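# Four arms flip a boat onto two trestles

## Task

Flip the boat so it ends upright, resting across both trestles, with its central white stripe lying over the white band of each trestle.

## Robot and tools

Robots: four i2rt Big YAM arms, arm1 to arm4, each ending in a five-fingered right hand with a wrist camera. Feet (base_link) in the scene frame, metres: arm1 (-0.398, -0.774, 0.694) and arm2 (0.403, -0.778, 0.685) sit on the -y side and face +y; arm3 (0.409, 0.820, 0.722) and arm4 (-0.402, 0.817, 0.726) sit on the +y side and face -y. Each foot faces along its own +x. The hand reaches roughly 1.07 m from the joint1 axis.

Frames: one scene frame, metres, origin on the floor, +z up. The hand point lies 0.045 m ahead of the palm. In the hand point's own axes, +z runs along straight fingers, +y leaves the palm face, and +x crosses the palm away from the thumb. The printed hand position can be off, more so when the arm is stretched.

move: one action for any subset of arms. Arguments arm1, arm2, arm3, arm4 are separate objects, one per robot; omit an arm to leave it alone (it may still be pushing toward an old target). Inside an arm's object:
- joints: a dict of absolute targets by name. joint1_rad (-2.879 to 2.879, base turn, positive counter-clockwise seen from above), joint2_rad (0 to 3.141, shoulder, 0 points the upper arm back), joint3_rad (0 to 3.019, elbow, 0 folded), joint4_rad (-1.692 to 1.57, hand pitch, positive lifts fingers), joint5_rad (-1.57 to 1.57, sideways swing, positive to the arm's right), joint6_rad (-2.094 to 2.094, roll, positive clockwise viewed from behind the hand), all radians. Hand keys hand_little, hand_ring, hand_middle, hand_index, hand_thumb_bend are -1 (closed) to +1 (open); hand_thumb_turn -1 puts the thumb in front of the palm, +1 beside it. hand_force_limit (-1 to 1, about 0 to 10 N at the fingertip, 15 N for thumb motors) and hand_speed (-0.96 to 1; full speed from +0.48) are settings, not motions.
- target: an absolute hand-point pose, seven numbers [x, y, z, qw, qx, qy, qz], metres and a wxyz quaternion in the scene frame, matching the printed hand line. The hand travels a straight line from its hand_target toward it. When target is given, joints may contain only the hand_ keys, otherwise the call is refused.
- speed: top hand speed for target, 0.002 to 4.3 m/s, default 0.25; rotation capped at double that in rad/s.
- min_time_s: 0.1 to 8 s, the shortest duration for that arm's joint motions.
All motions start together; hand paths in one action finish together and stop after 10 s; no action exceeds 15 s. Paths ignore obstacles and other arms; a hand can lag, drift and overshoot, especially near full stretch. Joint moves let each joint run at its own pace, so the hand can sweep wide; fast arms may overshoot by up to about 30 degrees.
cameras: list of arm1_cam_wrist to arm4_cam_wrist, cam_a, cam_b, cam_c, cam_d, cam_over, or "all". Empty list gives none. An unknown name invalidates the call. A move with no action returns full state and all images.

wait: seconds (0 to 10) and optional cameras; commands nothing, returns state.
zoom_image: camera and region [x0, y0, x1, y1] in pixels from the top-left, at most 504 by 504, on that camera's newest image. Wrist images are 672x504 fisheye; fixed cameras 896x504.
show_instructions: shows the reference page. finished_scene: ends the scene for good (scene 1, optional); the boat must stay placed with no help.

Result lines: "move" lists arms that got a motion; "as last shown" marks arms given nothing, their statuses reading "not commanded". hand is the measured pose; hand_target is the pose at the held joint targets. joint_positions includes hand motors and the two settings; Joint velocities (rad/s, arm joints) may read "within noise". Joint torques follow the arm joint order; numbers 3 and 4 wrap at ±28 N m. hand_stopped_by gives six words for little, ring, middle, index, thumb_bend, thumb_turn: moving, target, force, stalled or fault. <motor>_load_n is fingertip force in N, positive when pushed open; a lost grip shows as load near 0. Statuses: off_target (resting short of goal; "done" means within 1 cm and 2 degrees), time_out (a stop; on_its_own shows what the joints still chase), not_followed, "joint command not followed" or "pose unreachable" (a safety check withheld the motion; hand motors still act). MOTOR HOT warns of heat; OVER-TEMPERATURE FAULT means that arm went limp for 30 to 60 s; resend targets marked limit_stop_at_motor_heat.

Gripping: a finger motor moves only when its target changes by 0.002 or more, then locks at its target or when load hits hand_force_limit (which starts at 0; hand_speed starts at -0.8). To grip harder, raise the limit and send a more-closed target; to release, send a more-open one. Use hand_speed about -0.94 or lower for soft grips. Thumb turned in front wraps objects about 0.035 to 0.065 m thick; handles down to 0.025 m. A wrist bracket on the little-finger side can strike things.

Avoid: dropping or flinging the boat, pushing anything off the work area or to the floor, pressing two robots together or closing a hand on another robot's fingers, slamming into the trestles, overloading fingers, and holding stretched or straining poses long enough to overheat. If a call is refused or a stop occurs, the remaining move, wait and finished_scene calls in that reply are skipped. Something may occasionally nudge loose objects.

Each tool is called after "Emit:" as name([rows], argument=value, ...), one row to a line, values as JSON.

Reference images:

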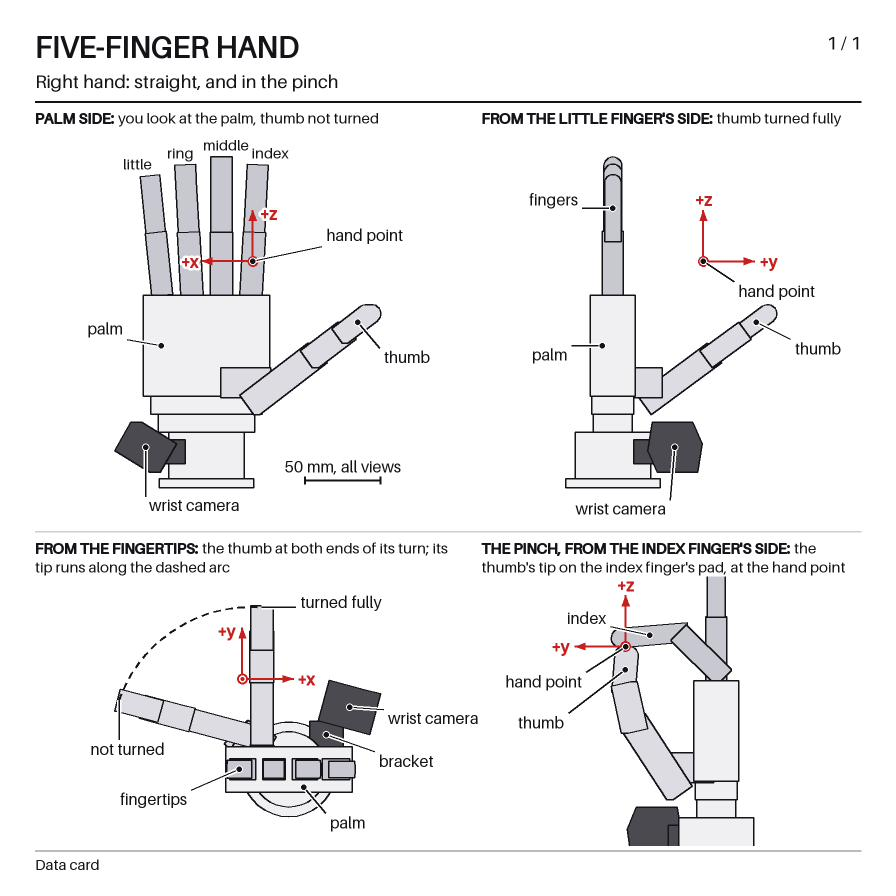

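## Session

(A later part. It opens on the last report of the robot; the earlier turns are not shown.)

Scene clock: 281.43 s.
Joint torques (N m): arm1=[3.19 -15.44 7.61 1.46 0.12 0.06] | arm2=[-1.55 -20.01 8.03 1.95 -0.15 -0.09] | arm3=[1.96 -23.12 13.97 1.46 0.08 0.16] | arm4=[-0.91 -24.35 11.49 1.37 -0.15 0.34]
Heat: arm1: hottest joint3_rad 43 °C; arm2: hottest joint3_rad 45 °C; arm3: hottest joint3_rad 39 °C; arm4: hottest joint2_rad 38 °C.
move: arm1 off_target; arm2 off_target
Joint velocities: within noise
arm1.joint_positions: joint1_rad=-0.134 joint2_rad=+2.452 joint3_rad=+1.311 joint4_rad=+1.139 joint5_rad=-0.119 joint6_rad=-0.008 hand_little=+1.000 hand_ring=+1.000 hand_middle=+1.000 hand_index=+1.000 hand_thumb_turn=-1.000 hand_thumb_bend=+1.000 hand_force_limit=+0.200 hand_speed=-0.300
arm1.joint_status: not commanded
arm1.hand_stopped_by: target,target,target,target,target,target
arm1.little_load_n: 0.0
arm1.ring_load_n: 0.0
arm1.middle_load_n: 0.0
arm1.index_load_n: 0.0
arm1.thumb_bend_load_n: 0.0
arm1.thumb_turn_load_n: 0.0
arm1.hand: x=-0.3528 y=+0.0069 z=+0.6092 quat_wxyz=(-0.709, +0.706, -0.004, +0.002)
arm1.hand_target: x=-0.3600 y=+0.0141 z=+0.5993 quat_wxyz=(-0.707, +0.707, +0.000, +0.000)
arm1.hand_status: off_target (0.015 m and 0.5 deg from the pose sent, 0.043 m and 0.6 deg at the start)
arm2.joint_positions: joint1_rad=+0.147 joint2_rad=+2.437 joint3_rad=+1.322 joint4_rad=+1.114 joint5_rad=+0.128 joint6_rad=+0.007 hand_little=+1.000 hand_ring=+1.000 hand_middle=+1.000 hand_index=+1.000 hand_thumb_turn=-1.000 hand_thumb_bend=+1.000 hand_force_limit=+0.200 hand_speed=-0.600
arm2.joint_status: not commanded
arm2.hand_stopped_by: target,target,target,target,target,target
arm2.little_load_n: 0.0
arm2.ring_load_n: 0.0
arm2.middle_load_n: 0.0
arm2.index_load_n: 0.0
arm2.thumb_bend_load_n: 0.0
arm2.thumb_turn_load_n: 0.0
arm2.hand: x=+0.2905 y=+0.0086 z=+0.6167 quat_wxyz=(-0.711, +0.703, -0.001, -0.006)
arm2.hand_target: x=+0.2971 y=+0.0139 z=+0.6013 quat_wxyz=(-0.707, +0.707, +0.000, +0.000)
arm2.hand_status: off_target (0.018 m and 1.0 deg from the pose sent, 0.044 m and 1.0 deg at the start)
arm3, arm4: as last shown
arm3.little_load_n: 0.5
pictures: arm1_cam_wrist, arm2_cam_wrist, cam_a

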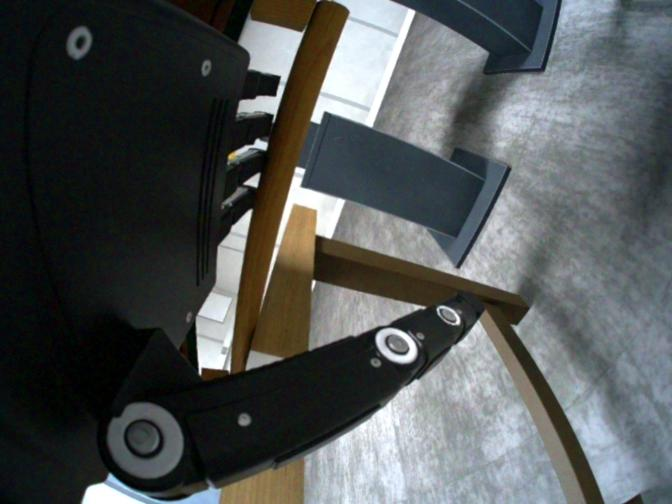

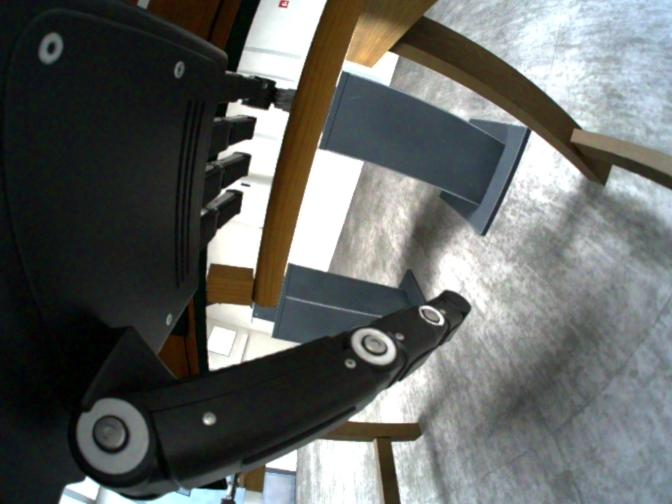

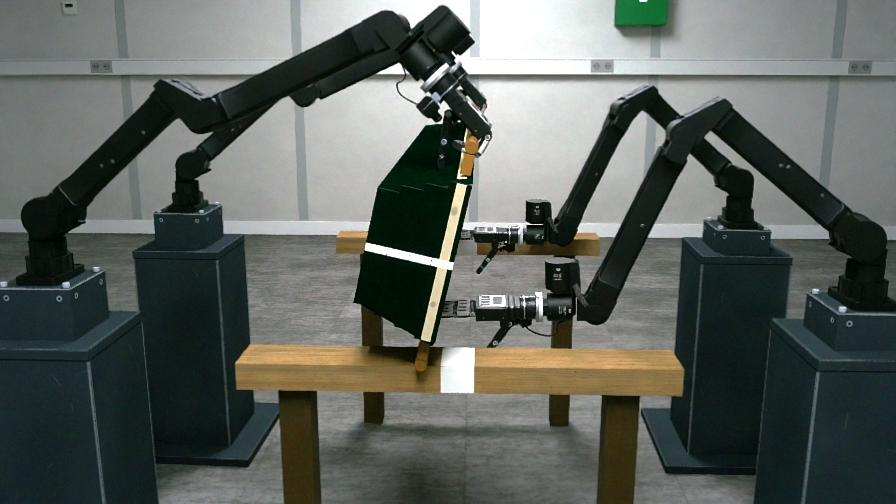

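Emit:
move(arm1={"target": [-0.360, 0.020, 0.607, -0.7071, 0.7071, 0, 0], "speed": 0.06}, arm2={"target": [0.297, 0.035, 0.602, -0.7071, 0.7071, 0, 0], "speed": 0.08})

Emit:
move(arm1={"target": [-0.360, 0.052, 0.607, -0.7071, 0.7071, 0, 0], "speed": 0.08}, arm2={"target": [0.297, 0.055, 0.602, -0.7071, 0.7071, 0, 0], "speed": 0.08}, cameras=["cam_a", "arm1_cam_wrist", "arm2_cam_wrist"])

Emit:
zoom_image(camera="arm1_cam_wrist", region=[200, 60, 440, 310])

Emit:
zoom_image(camera="arm2_cam_wrist", region=[200, 40, 440, 290])

Scene clock: 283.53 s.
Joint torques (N m): arm1=[2.96 -16.44 8.2 1.09 0.11 0.07] | arm2=[0.15 -19.55 8.55 1.81 -0.12 -0.11] | arm3=[2.02 -23.06 13.98 1.44 0.08 0.16] | arm4=[-1.67 -24.53 11.66 1.36 -0.16 0.38]
Heat: arm1: hottest joint3_rad 43 °C; arm2: hottest joint3_rad 45 °C; arm3: hottest joint3_rad 39 °C; arm4: hottest joint2_rad 38 °C.
move: arm1 off_target; arm2 off_target
Joint velocities: within noise
arm1.joint_positions: joint1_rad=-0.134 joint2_rad=+2.452 joint3_rad=+1.312 joint4_rad=+1.131 joint5_rad=-0.118 joint6_rad=-0.008 hand_little=+1.000 hand_ring=+1.000 hand_middle=+1.000 hand_index=+1.000 hand_thumb_turn=-1.000 hand_thumb_bend=+1.000 hand_force_limit=+0.200 hand_speed=-0.300
arm1.joint_status: not commanded
arm1.hand_stopped_by: target,target,target,target,target,target
arm1.little_load_n: 0.0
arm1.ring_load_n: 0.0
arm1.middle_load_n: 0.5
arm1.index_load_n: -0.5
arm1.thumb_bend_load_n: 0.0
arm1.thumb_turn_load_n: 0.0
arm1.hand: x=-0.3527 y=+0.0067 z=+0.6074 quat_wxyz=(-0.706, +0.708, -0.004, +0.002)
arm1.hand_target: x=-0.3600 y=+0.0191 z=+0.6074 quat_wxyz=(-0.707, +0.707, +0.000, +0.000)
arm1.hand_status: off_target (0.015 m and 0.6 deg from the pose sent, 0.015 m and 0.5 deg at the start)
arm2.joint_positions: joint1_rad=+0.144 joint2_rad=+2.458 joint3_rad=+1.389 joint4_rad=+1.068 joint5_rad=+0.124 joint6_rad=+0.007 hand_little=+1.000 hand_ring=+1.000 hand_middle=+1.000 hand_index=+1.000 hand_thumb_turn=-1.000 hand_thumb_bend=+1.000 hand_force_limit=+0.200 hand_speed=-0.600
arm2.joint_status: not commanded
arm2.hand_stopped_by: target,target,target,target,target,target
arm2.little_load_n: 0.0
arm2.ring_load_n: 0.0
arm2.middle_load_n: 0.0
arm2.index_load_n: 0.0
arm2.thumb_bend_load_n: 0.0
arm2.thumb_turn_load_n: 0.0
arm2.hand: x=+0.2900 y=+0.0282 z=+0.6178 quat_wxyz=(-0.711, +0.703, -0.001, -0.006)
arm2.hand_target: x=+0.2972 y=+0.0339 z=+0.6024 quat_wxyz=(-0.707, +0.707, +0.000, +0.000)
arm2.hand_status: off_target (0.019 m and 1.0 deg from the pose sent, 0.031 m and 1.0 deg at the start)
arm3, arm4: as last shown
arm3.thumb_turn_load_n: 0.5
arm4.middle_load_n: 6.0
pictures: none

Scene clock: 284.77 s.
Joint torques (N m): arm1=[3.43 -15.03 13.11 0.06 0.37 0.04] | arm2=[-0.26 -19.96 8.96 1.76 -0.07 -0.08] | arm3=[1.96 -23.18 14 1.35 0.04 0.16] | arm4=[-0.97 -24.94 11.64 2.11 -0.04 0.32]
Heat: arm1: hottest joint3_rad 43 °C; arm2: hottest joint3_rad 44 °C; arm3: hottest joint3_rad 39 °C; arm4: hottest joint2_rad 38 °C.
move: arm1 off_target; arm2 off_target
Joint velocities: within noise
arm1.joint_positions: joint1_rad=-0.133 joint2_rad=+2.452 joint3_rad=+1.341 joint4_rad=+1.091 joint5_rad=-0.118 joint6_rad=-0.008 hand_little=+1.000 hand_ring=+1.000 hand_middle=+1.000 hand_index=+1.000 hand_thumb_turn=-1.000 hand_thumb_bend=+1.000 hand_force_limit=+0.200 hand_speed=-0.300
arm1.joint_status: not commanded
arm1.hand_stopped_by: target,target,target,target,target,target
arm1.little_load_n: 0.0
arm1.ring_load_n: 0.0
arm1.middle_load_n: 1.0
arm1.index_load_n: 0.0
arm1.thumb_bend_load_n: 0.0
arm1.thumb_turn_load_n: 0.0
arm1.hand: x=-0.3524 y=+0.0160 z=+0.6093 quat_wxyz=(-0.702, +0.712, -0.004, +0.001)
arm1.hand_target: x=-0.3607 y=+0.0464 z=+0.6096 quat_wxyz=(-0.707, +0.707, +0.000, +0.000)
arm1.hand_status: off_target (0.037 m and 0.9 deg from the pose sent, 0.046 m and 0.6 deg at the start)
arm2.joint_positions: joint1_rad=+0.140 joint2_rad=+2.483 joint3_rad=+1.460 joint4_rad=+1.021 joint5_rad=+0.120 joint6_rad=+0.007 hand_little=+1.000 hand_ring=+1.000 hand_middle=+1.000 hand_index=+1.000 hand_thumb_turn=-1.000 hand_thumb_bend=+1.000 hand_force_limit=+0.200 hand_speed=-0.600
arm2.joint_status: not commanded
arm2.hand_stopped_by: target,target,target,target,target,target
arm2.little_load_n: 0.0
arm2.ring_load_n: 0.0
arm2.middle_load_n: 0.0
arm2.index_load_n: 0.0
arm2.thumb_bend_load_n: 0.0
arm2.thumb_turn_load_n: 0.0
arm2.hand: x=+0.2898 y=+0.0480 z=+0.6181 quat_wxyz=(-0.711, +0.703, -0.001, -0.006)
arm2.hand_target: x=+0.2972 y=+0.0537 z=+0.6024 quat_wxyz=(-0.707, +0.707, +0.000, +0.000)
arm2.hand_status: off_target (0.019 m and 0.9 deg from the pose sent, 0.032 m and 1.0 deg at the start)
arm3, arm4: as last shown
arm3.joint_positions: joint1_rad=+0.123 joint2_rad=+2.426 joint3_rad=+2.891 joint4_rad=-1.276 joint5_rad=+0.072 joint6_rad=+0.031 hand_little=-0.997 hand_ring=-0.993 hand_middle=-0.965 hand_index=-0.967 hand_thumb_turn=-1.000 hand_thumb_bend=+1.000 hand_force_limit=+0.600 hand_speed=-0.850
arm3.middle_load_n: 0.0
arm3.index_load_n: 1.0
arm3.hand: x=+0.5015 y=-0.0131 z=+0.9788 quat_wxyz=(+0.006, +0.013, -0.930, +0.368)
arm3.hand_target: x=+0.5031 y=-0.0141 z=+1.0053 quat_wxyz=(-0.001, +0.000, -0.921, +0.389)
arm4.joint_positions: joint1_rad=-0.111 joint2_rad=+2.424 joint3_rad=+2.892 joint4_rad=-1.266 joint5_rad=-0.085 joint6_rad=-0.091 hand_little=-0.984 hand_ring=-0.967 hand_middle=-0.967 hand_index=-0.953 hand_thumb_turn=-1.000 hand_thumb_bend=+1.000 hand_force_limit=+0.600 hand_speed=-0.850
arm4.little_load_n: 0.0
arm4.ring_load_n: 0.0
arm4.middle_load_n: 0.5
arm4.index_load_n: 1.0
arm4.thumb_bend_load_n: 0.5
arm4.thumb_turn_load_n: 0.0
arm4.hand: x=-0.4589 y=-0.0148 z=+0.9946 quat_wxyz=(+0.005, +0.004, -0.925, +0.379)
arm4.hand_target: x=-0.4550 y=-0.0225 z=+1.0175 quat_wxyz=(+0.002, -0.004, -0.913, +0.407)
pictures: arm1_cam_wrist, arm2_cam_wrist, cam_a

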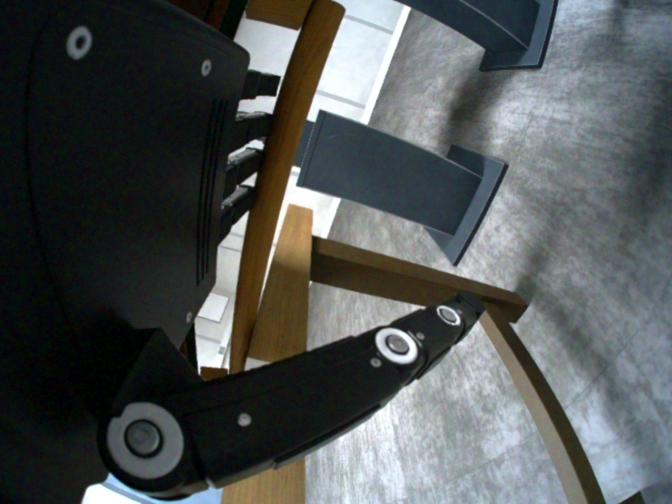

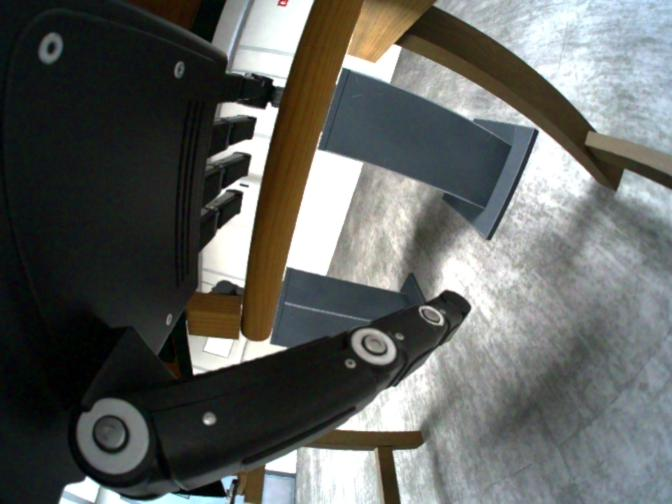

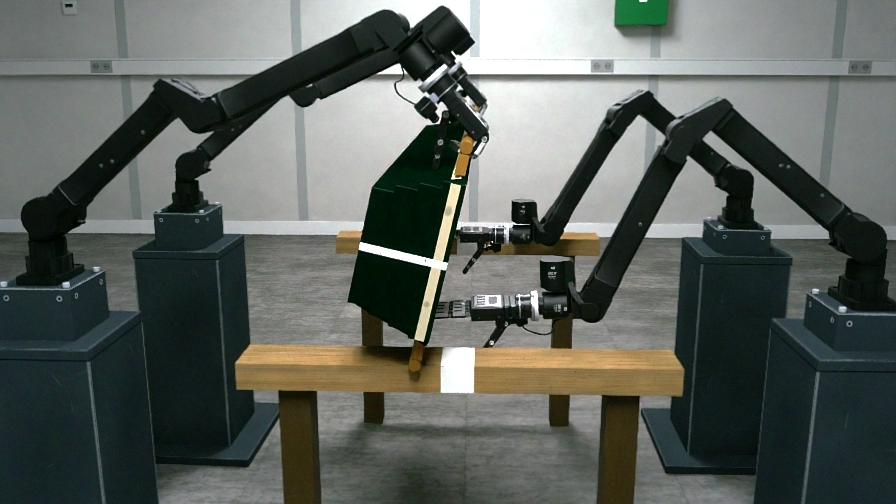

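Scaled by 2.016 from the camera's image (finer frame: 960x720).

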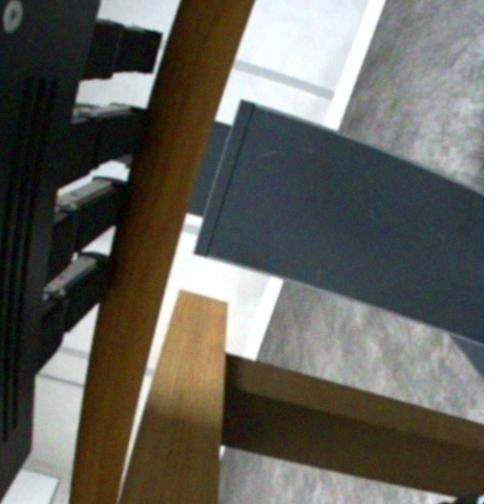

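Scaled by 2.016 from the camera's image (finer frame: 960x720).

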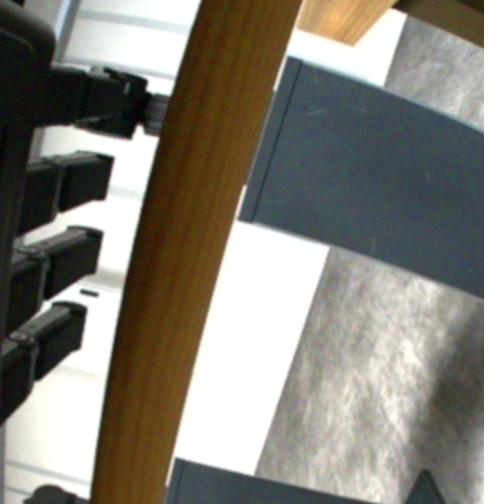

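Emit:
move(arm1={"target": [-0.360, 0.000, 0.620, -0.7071, 0.7071, 0, 0], "speed": 0.08}, arm2={"target": [0.297, 0.055, 0.614, -0.7071, 0.7071, 0, 0], "speed": 0.08}, cameras=["cam_a", "arm1_cam_wrist", "arm2_cam_wrist"])

Emit:
zoom_image(camera="arm1_cam_wrist", region=[200, 60, 440, 310])

Emit:
zoom_image(camera="arm2_cam_wrist", region=[200, 40, 440, 290])

Scene clock: 286.70 s.
Joint torques (N m): arm1=[2.55 -18.67 4.38 2.47 0.02 0.04] | arm2=[-0.26 -22.3 8.38 1.74 -0.08 -0.09] | arm3=[1.96 -23.18 13.98 1.33 0.04 0.16] | arm4=[-1.44 -24.82 11.74 2.14 -0.07 0.36]
Heat: arm1: hottest joint3_rad 43 °C; arm2: hottest joint3_rad 44 °C; arm3: hottest joint3_rad 39 °C; arm4: hottest joint2_rad 38 °C.
move: arm1 off_target; arm2 off_target
Joint velocities: within noise
arm1.joint_positions: joint1_rad=-0.133 joint2_rad=+2.430 joint3_rad=+1.285 joint4_rad=+1.117 joint5_rad=-0.118 joint6_rad=-0.008 hand_little=+1.000 hand_ring=+1.000 hand_middle=+1.000 hand_index=+1.000 hand_thumb_turn=-1.000 hand_thumb_bend=+1.000 hand_force_limit=+0.200 hand_speed=-0.300
arm1.joint_status: not commanded
arm1.hand_stopped_by: target,target,target,target,target,target
arm1.little_load_n: 0.0
arm1.ring_load_n: 0.0
arm1.middle_load_n: 0.0
arm1.index_load_n: 0.0
arm1.thumb_bend_load_n: 0.0
arm1.thumb_turn_load_n: 0.0
arm1.hand: x=-0.3545 y=+0.0000 z=+0.6095 quat_wxyz=(-0.700, +0.714, -0.005, +0.000)
arm1.hand_target: x=-0.3599 y=+0.0001 z=+0.6199 quat_wxyz=(-0.707, +0.707, +0.000, +0.000)
arm1.hand_status: off_target (0.012 m and 1.3 deg from the pose sent, 0.021 m and 1.0 deg at the start)
arm2.joint_positions: joint1_rad=+0.140 joint2_rad=+2.483 joint3_rad=+1.460 joint4_rad=+1.005 joint5_rad=+0.120 joint6_rad=+0.006 hand_little=+1.000 hand_ring=+1.000 hand_middle=+1.000 hand_index=+1.000 hand_thumb_turn=-1.000 hand_thumb_bend=+1.000 hand_force_limit=+0.200 hand_speed=-0.600
arm2.joint_status: not commanded
arm2.hand_stopped_by: target,target,target,target,target,target
arm2.little_load_n: -0.5
arm2.ring_load_n: -0.5
arm2.middle_load_n: -0.5
arm2.index_load_n: -0.5
arm2.thumb_bend_load_n: 0.0
arm2.thumb_turn_load_n: 0.0
arm2.hand: x=+0.2899 y=+0.0472 z=+0.6139 quat_wxyz=(-0.705, +0.709, +0.000, -0.005)
arm2.hand_target: x=+0.2971 y=+0.0546 z=+0.6143 quat_wxyz=(-0.707, +0.707, +0.000, +0.000)
arm2.hand_status: off_target (0.011 m and 0.7 deg from the pose sent, 0.011 m and 0.9 deg at the start)
arm3, arm4: as last shown
pictures: arm1_cam_wrist, arm2_cam_wrist, cam_a

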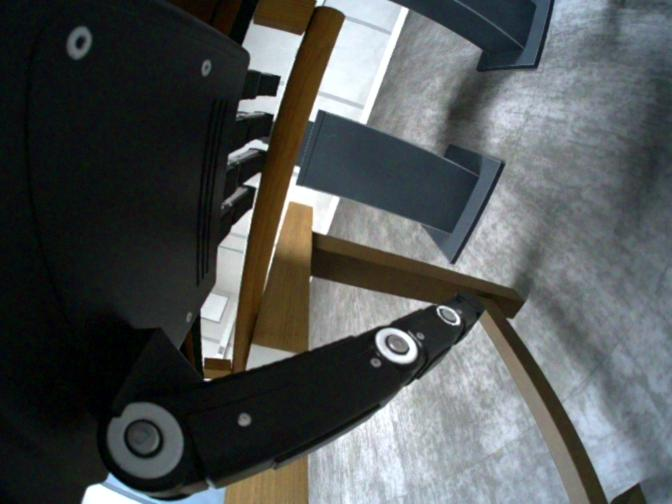

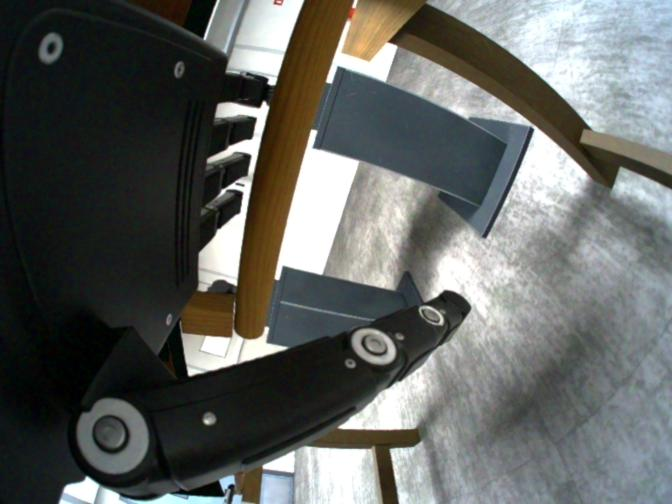

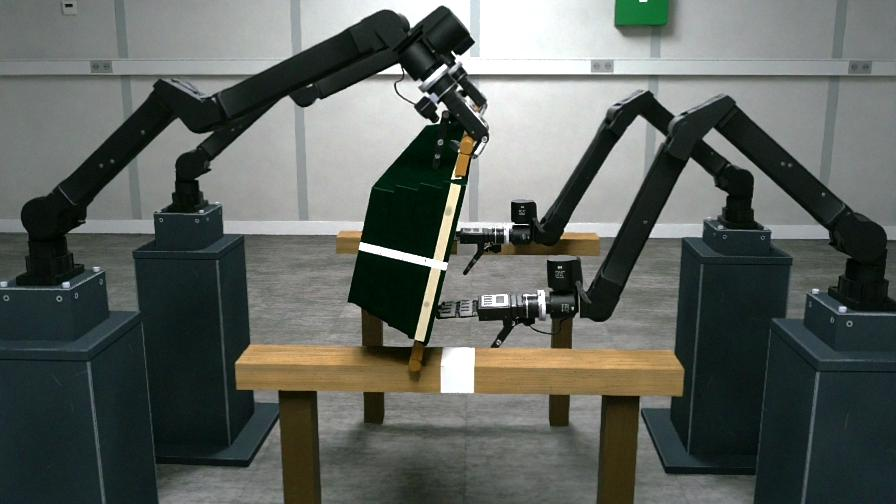

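Scaled by 2.016 from the camera's image (finer frame: 960x720).

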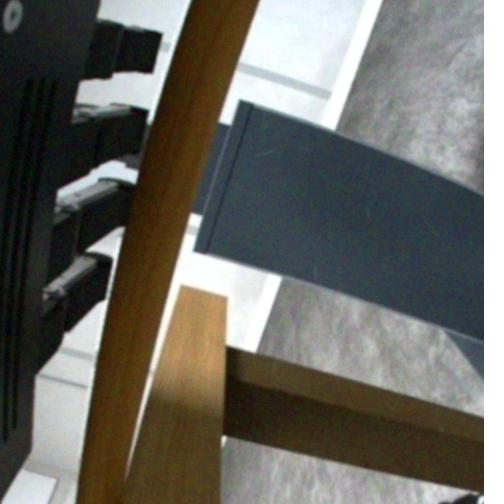

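Scaled by 2.016 from the camera's image (finer frame: 960x720).

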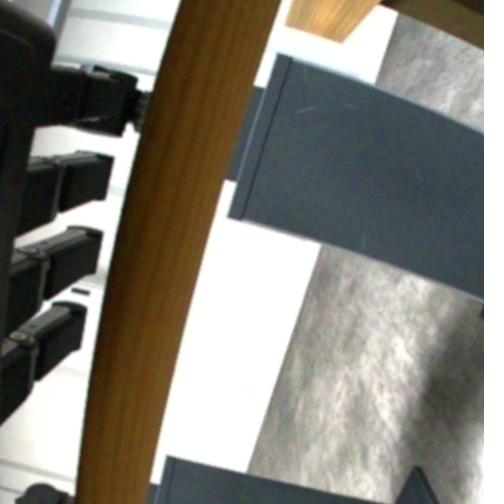

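Emit:
move(arm1={"target": [-0.360, -0.010, 0.650, -0.7071, 0.7071, 0, 0], "speed": 0.12}, arm2={"target": [0.297, 0.030, 0.655, -0.7071, 0.7071, 0, 0], "speed": 0.12})

Emit:
move(arm1={"target": [-0.360, 0.010, 0.610, -0.7071, 0.7071, 0, 0], "speed": 0.12}, arm2={"target": [0.297, 0.040, 0.616, -0.7071, 0.7071, 0, 0], "speed": 0.12}, cameras=["arm1_cam_wrist", "arm2_cam_wrist"])

Emit:
zoom_image(camera="arm1_cam_wrist", region=[200, 60, 440, 310])

Emit:
zoom_image(camera="arm2_cam_wrist", region=[200, 40, 440, 290])

Scene clock: 288.73 s.
Joint torques (N m): arm1=[3.08 -18.32 4.71 1.74 -0.06 0.02] | arm2=[0.73 -25.47 5.76 2.44 0.14 -0.06] | arm3=[2.02 -23.12 14 1.35 0.04 0.16] | arm4=[-1.14 -23.88 11.7 2.09 -0.03 0.32]
Heat: arm1: hottest joint3_rad 42 °C; arm2: hottest joint3_rad 44 °C; arm3: hottest joint3_rad 39 °C; arm4: hottest joint2_rad 38 °C.
move: arm1 done; arm2 off_target
Joint velocities: within noise
arm1.joint_positions: joint1_rad=-0.133 joint2_rad=+2.349 joint3_rad=+1.225 joint4_rad=+1.113 joint5_rad=-0.118 joint6_rad=-0.008 hand_little=+1.000 hand_ring=+1.000 hand_middle=+1.000 hand_index=+1.000 hand_thumb_turn=-1.000 hand_thumb_bend=+1.000 hand_force_limit=+0.200 hand_speed=-0.300
arm1.joint_status: not commanded
arm1.hand_stopped_by: target,target,target,target,target,target
arm1.little_load_n: 0.0
arm1.ring_load_n: 0.0
arm1.middle_load_n: -0.5
arm1.index_load_n: 0.0
arm1.thumb_bend_load_n: 0.0
arm1.thumb_turn_load_n: 0.0
arm1.hand: x=-0.3552 y=-0.0089 z=+0.6432 quat_wxyz=(-0.706, +0.709, -0.004, +0.001)
arm1.hand_target: x=-0.3599 y=-0.0099 z=+0.6501 quat_wxyz=(-0.707, +0.707, +0.000, +0.000)
arm1.hand_status: done (0.008 m and 0.5 deg from the pose sent, 0.042 m and 1.3 deg at the start)
arm2.joint_positions: joint1_rad=+0.140 joint2_rad=+2.410 joint3_rad=+1.362 joint4_rad=+0.990 joint5_rad=+0.120 joint6_rad=+0.006 hand_little=+1.000 hand_ring=+1.000 hand_middle=+1.000 hand_index=+1.000 hand_thumb_turn=-1.000 hand_thumb_bend=+1.000 hand_force_limit=+0.200 hand_speed=-0.600
arm2.joint_status: not commanded
arm2.hand_stopped_by: target,target,target,target,target,target
arm2.little_load_n: 0.0
arm2.ring_load_n: -1.5
arm2.middle_load_n: -0.5
arm2.index_load_n: 0.0
arm2.thumb_bend_load_n: 0.0
arm2.thumb_turn_load_n: 0.0
arm2.hand: x=+0.2931 y=+0.0224 z=+0.6222 quat_wxyz=(-0.691, +0.723, +0.001, -0.003)
arm2.hand_target: x=+0.2970 y=+0.0301 z=+0.6546 quat_wxyz=(-0.707, +0.707, +0.000, +0.000)
arm2.hand_status: off_target (0.034 m and 2.6 deg from the pose sent, 0.045 m and 0.7 deg at the start)
arm3.joint_positions: joint1_rad=+0.123 joint2_rad=+2.426 joint3_rad=+2.891 joint4_rad=-1.276 joint5_rad=+0.072 joint6_rad=+0.031 hand_little=-0.997 hand_ring=-0.993 hand_middle=-0.965 hand_index=-0.967 hand_thumb_turn=-1.000 hand_thumb_bend=+1.000 hand_force_limit=+0.600 hand_speed=-0.850
arm3.joint_status: not commanded
arm3.hand_stopped_by: force,force,force,force,target,target
arm3.little_load_n: 0.5
arm3.ring_load_n: 3.5
arm3.middle_load_n: 0.0
arm3.index_load_n: 1.0
arm3.thumb_bend_load_n: 0.0
arm3.thumb_turn_load_n: 0.5
arm3.hand: x=+0.5015 y=-0.0131 z=+0.9788 quat_wxyz=(+0.006, +0.013, -0.930, +0.368)
arm3.hand_target: x=+0.5031 y=-0.0141 z=+1.0053 quat_wxyz=(-0.001, +0.000, -0.921, +0.389)
arm3.hand_status: not commanded
arm4.joint_positions: joint1_rad=-0.111 joint2_rad=+2.424 joint3_rad=+2.892 joint4_rad=-1.266 joint5_rad=-0.085 joint6_rad=-0.091 hand_little=-0.984 hand_ring=-0.967 hand_middle=-0.967 hand_index=-0.953 hand_thumb_turn=-1.000 hand_thumb_bend=+1.000 hand_force_limit=+0.600 hand_speed=-0.850
arm4.joint_status: not commanded
arm4.hand_stopped_by: force,force,force,force,target,target
arm4.little_load_n: 0.0
arm4.ring_load_n: 0.0
arm4.middle_load_n: 0.5
arm4.index_load_n: 1.0
arm4.thumb_bend_load_n: 0.5
arm4.thumb_turn_load_n: 0.0
arm4.hand: x=-0.4589 y=-0.0148 z=+0.9946 quat_wxyz=(+0.005, +0.004, -0.925, +0.379)
arm4.hand_target: x=-0.4550 y=-0.0225 z=+1.0175 quat_wxyz=(+0.002, -0.004, -0.913, +0.407)
arm4.hand_status: not commanded
pictures: none

Scene clock: 290.10 s.
Joint torques (N m): arm1=[3.31 -15.97 7.51 2.4 0.1 0.04] | arm2=[0.67 -20.31 8.81 3.15 0.01 -0.16] | arm3=[2.08 -23.06 14.01 1.35 0.03 0.16] | arm4=[-0.91 -24.47 11.64 2.19 -0.05 0.35]
Heat: arm1: hottest joint3_rad 42 °C; arm2: hottest joint3_rad 44 °C; arm3: hottest joint3_rad 39 °C; arm4: hottest joint2_rad 38 °C.
move: arm1 off_target; arm2 off_target
Joint velocities: within noise
arm1.joint_positions: joint1_rad=-0.133 joint2_rad=+2.428 joint3_rad=+1.285 joint4_rad=+1.113 joint5_rad=-0.118 joint6_rad=-0.008 hand_little=+1.000 hand_ring=+1.000 hand_middle=+1.000 hand_index=+1.000 hand_thumb_turn=-1.000 hand_thumb_bend=+1.000 hand_force_limit=+0.200 hand_speed=-0.300
arm1.joint_status: not commanded
arm1.hand_stopped_by: target,target,target,target,target,target
arm1.little_load_n: 0.0
arm1.ring_load_n: 0.0
arm1.middle_load_n: -0.5
arm1.index_load_n: 0.0
arm1.thumb_bend_load_n: 0.0
arm1.thumb_turn_load_n: 0.0
arm1.hand: x=-0.3545 y=-0.0001 z=+0.6098 quat_wxyz=(-0.699, +0.715, -0.005, +0.000)
arm1.hand_target: x=-0.3601 y=+0.0095 z=+0.6104 quat_wxyz=(-0.707, +0.707, +0.000, +0.000)
arm1.hand_status: off_target (0.012 m and 1.4 deg from the pose sent, 0.038 m and 0.5 deg at the start)
arm2.joint_positions: joint1_rad=+0.140 joint2_rad=+2.436 joint3_rad=+1.391 joint4_rad=+1.010 joint5_rad=+0.120 joint6_rad=+0.006 hand_little=+1.000 hand_ring=+1.000 hand_middle=+1.000 hand_index=+1.000 hand_thumb_turn=-1.000 hand_thumb_bend=+1.000 hand_force_limit=+0.200 hand_speed=-0.600
arm2.joint_status: not commanded
arm2.hand_stopped_by: target,target,target,target,target,target
arm2.little_load_n: 0.0
arm2.ring_load_n: 0.0
arm2.middle_load_n: 0.0
arm2.index_load_n: -0.5
arm2.thumb_bend_load_n: 0.0
arm2.thumb_turn_load_n: 0.0
arm2.hand: x=+0.2921 y=+0.0300 z=+0.6204 quat_wxyz=(-0.699, +0.715, +0.000, -0.004)
arm2.hand_target: x=+0.2972 y=+0.0392 z=+0.6163 quat_wxyz=(-0.707, +0.707, +0.000, +0.000)
arm2.hand_status: off_target (0.012 m and 1.4 deg from the pose sent, 0.019 m and 2.6 deg at the start)
arm3, arm4: as last shown

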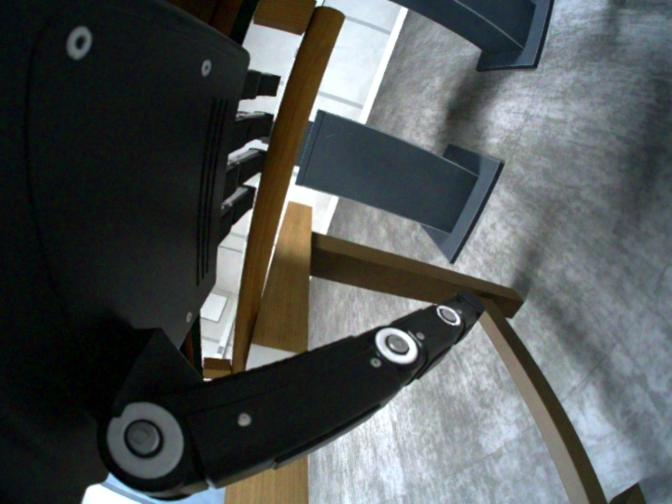

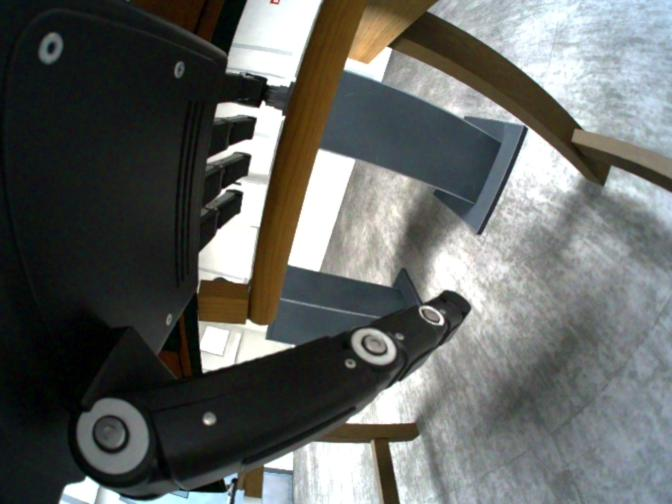

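Scaled by 2.016 from the camera's image (finer frame: 960x720).

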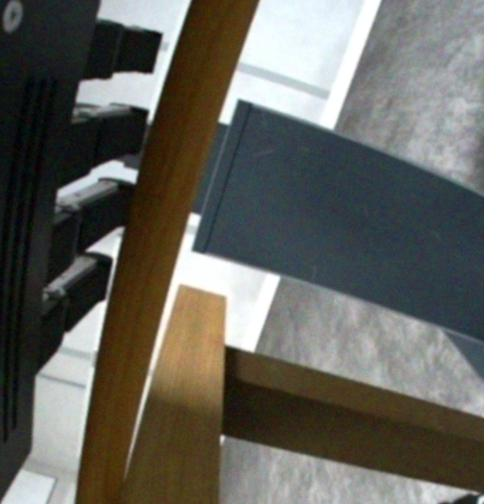

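Scaled by 2.016 from the camera's image (finer frame: 960x720).

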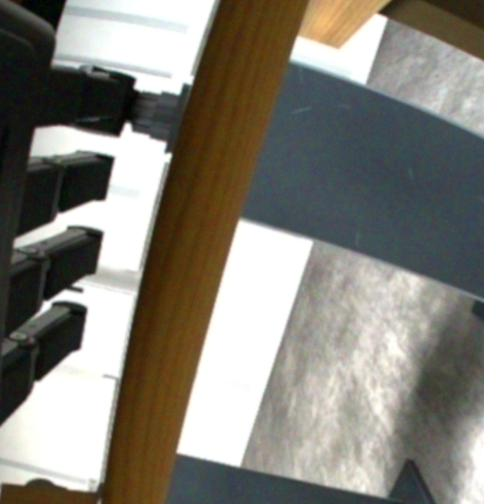

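Emit:
move(arm1={"target": [-0.360, 0.028, 0.622, -0.7071, 0.7071, 0, 0], "speed": 0.08}, arm2={"target": [0.297, 0.075, 0.612, -0.7071, 0.7071, 0, 0], "speed": 0.08}, cameras=["cam_a", "cam_b", "arm1_cam_wrist", "arm2_cam_wrist"])

Emit:
zoom_image(camera="arm1_cam_wrist", region=[200, 60, 440, 310])

Emit:
zoom_image(camera="arm2_cam_wrist", region=[200, 40, 440, 290])

Emit:
zoom_image(camera="cam_a", region=[380, 260, 580, 400])

Emit:
zoom_image(camera="cam_b", region=[320, 260, 520, 400])

Scene clock: 292.07 s.
Joint torques (N m): arm1=[3.43 -16.73 8.03 1.46 0.09 0.04] | arm2=[0.15 -21.77 10 2.07 -0.12 -0.02] | arm3=[2.02 -23.06 14 1.35 0.03 0.16] | arm4=[-1.26 -23.71 11.6 2.14 -0.08 0.32]
Heat: arm1: hottest joint3_rad 42 °C; arm2: hottest joint3_rad 44 °C; arm3: hottest joint3_rad 39 °C; arm4: hottest joint2_rad 38 °C.
move: arm1 off_target; arm2 off_target
Joint velocities: within noise
arm1.joint_positions: joint1_rad=-0.132 joint2_rad=+2.428 joint3_rad=+1.331 joint4_rad=+1.080 joint5_rad=-0.116 joint6_rad=-0.008 hand_little=+1.000 hand_ring=+1.000 hand_middle=+1.000 hand_index=+1.000 hand_thumb_turn=-1.000 hand_thumb_bend=+1.000 hand_force_limit=+0.200 hand_speed=-0.300
arm1.joint_status: not commanded
arm1.hand_stopped_by: target,target,target,target,target,target
arm1.little_load_n: 0.0
arm1.ring_load_n: 0.0
arm1.middle_load_n: 0.0
arm1.index_load_n: 0.0
arm1.thumb_bend_load_n: 0.0
arm1.thumb_turn_load_n: 0.0
arm1.hand: x=-0.3524 y=+0.0166 z=+0.6210 quat_wxyz=(-0.703, +0.711, -0.005, +0.001)
arm1.hand_target: x=-0.3601 y=+0.0274 z=+0.6225 quat_wxyz=(-0.707, +0.707, +0.000, +0.000)
arm1.hand_status: off_target (0.014 m and 0.8 deg from the pose sent, 0.031 m and 1.4 deg at the start)
arm2.joint_positions: joint1_rad=+0.137 joint2_rad=+2.496 joint3_rad=+1.520 joint4_rad=+0.959 joint5_rad=+0.117 joint6_rad=+0.006 hand_little=+1.000 hand_ring=+1.000 hand_middle=+1.000 hand_index=+1.000 hand_thumb_turn=-1.000 hand_thumb_bend=+1.000 hand_force_limit=+0.200 hand_speed=-0.600
arm2.joint_status: not commanded
arm2.hand_stopped_by: target,target,target,target,target,target
arm2.little_load_n: -0.5
arm2.ring_load_n: 0.0
arm2.middle_load_n: -0.5
arm2.index_load_n: 0.0
arm2.thumb_bend_load_n: 0.0
arm2.thumb_turn_load_n: 0.0
arm2.hand: x=+0.2896 y=+0.0645 z=+0.6192 quat_wxyz=(-0.705, +0.709, +0.000, -0.005)
arm2.hand_target: x=+0.2971 y=+0.0739 z=+0.6122 quat_wxyz=(-0.707, +0.707, +0.000, +0.000)
arm2.hand_status: off_target (0.015 m and 0.7 deg from the pose sent, 0.046 m and 1.4 deg at the start)
arm3, arm4: as last shown
arm3.middle_load_n: 0.5
pictures: arm1_cam_wrist, arm2_cam_wrist, cam_a, cam_b

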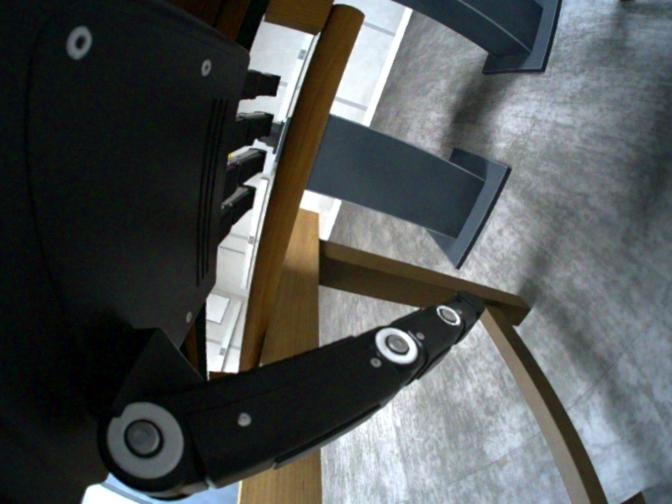

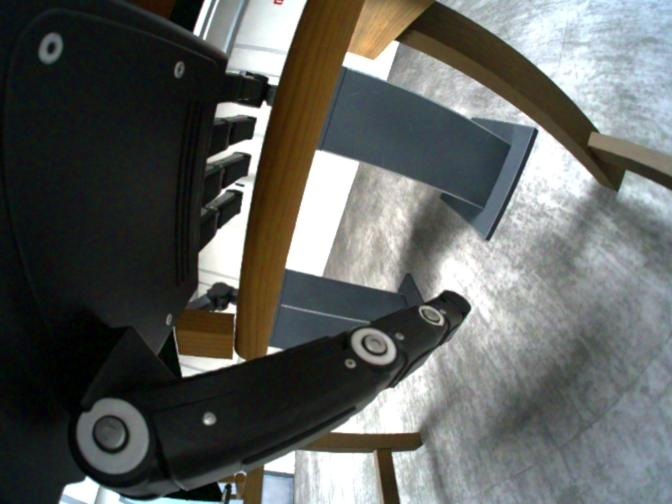

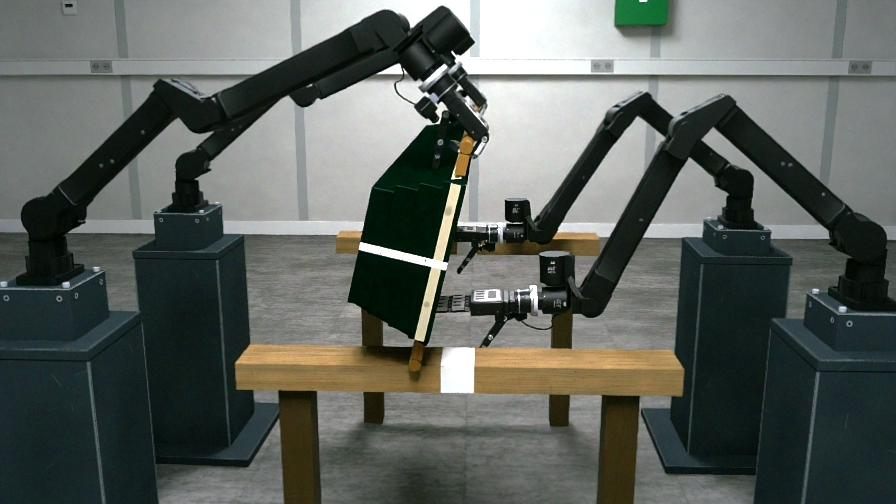

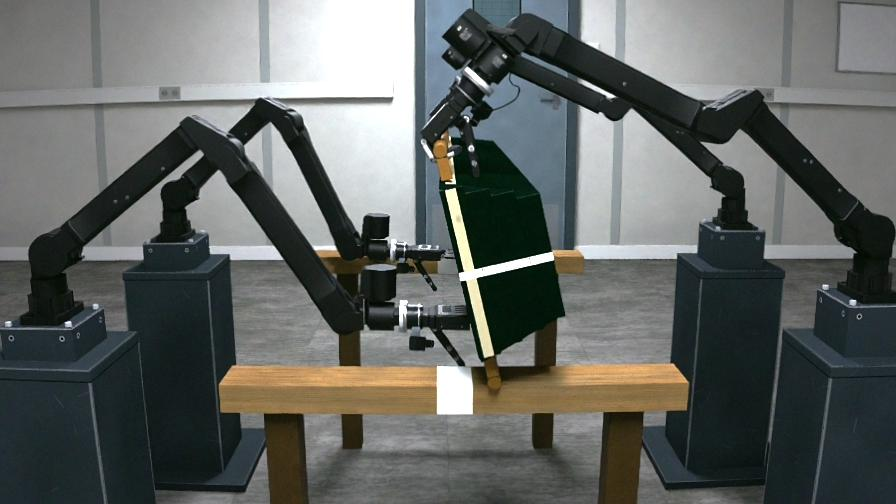

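Scaled by 2.016 from the camera's image (finer frame: 960x720).

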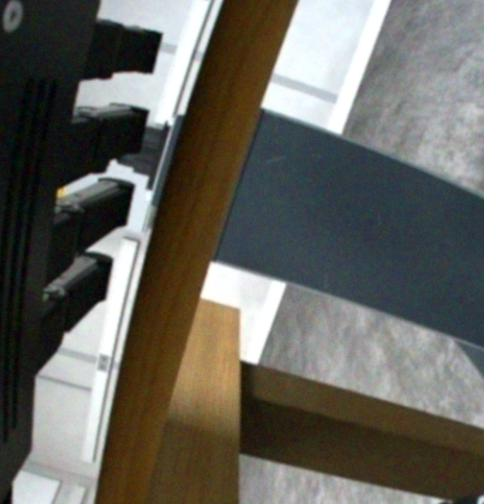

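Scaled by 2.016 from the camera's image (finer frame: 960x720).

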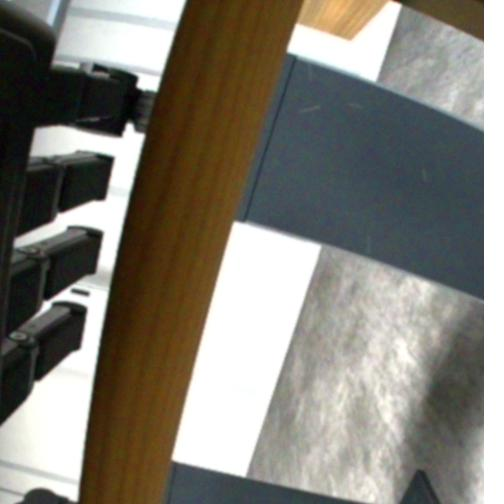

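Scaled by 2.520.

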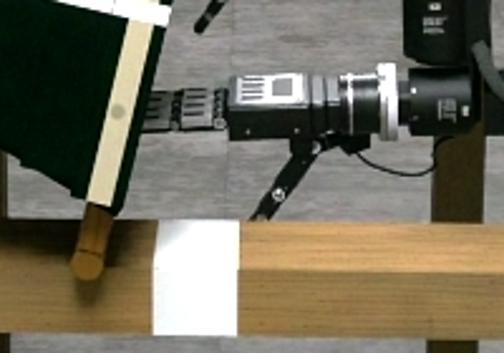

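Scaled by 2.520.

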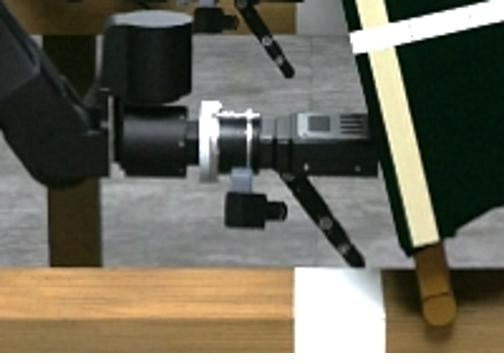

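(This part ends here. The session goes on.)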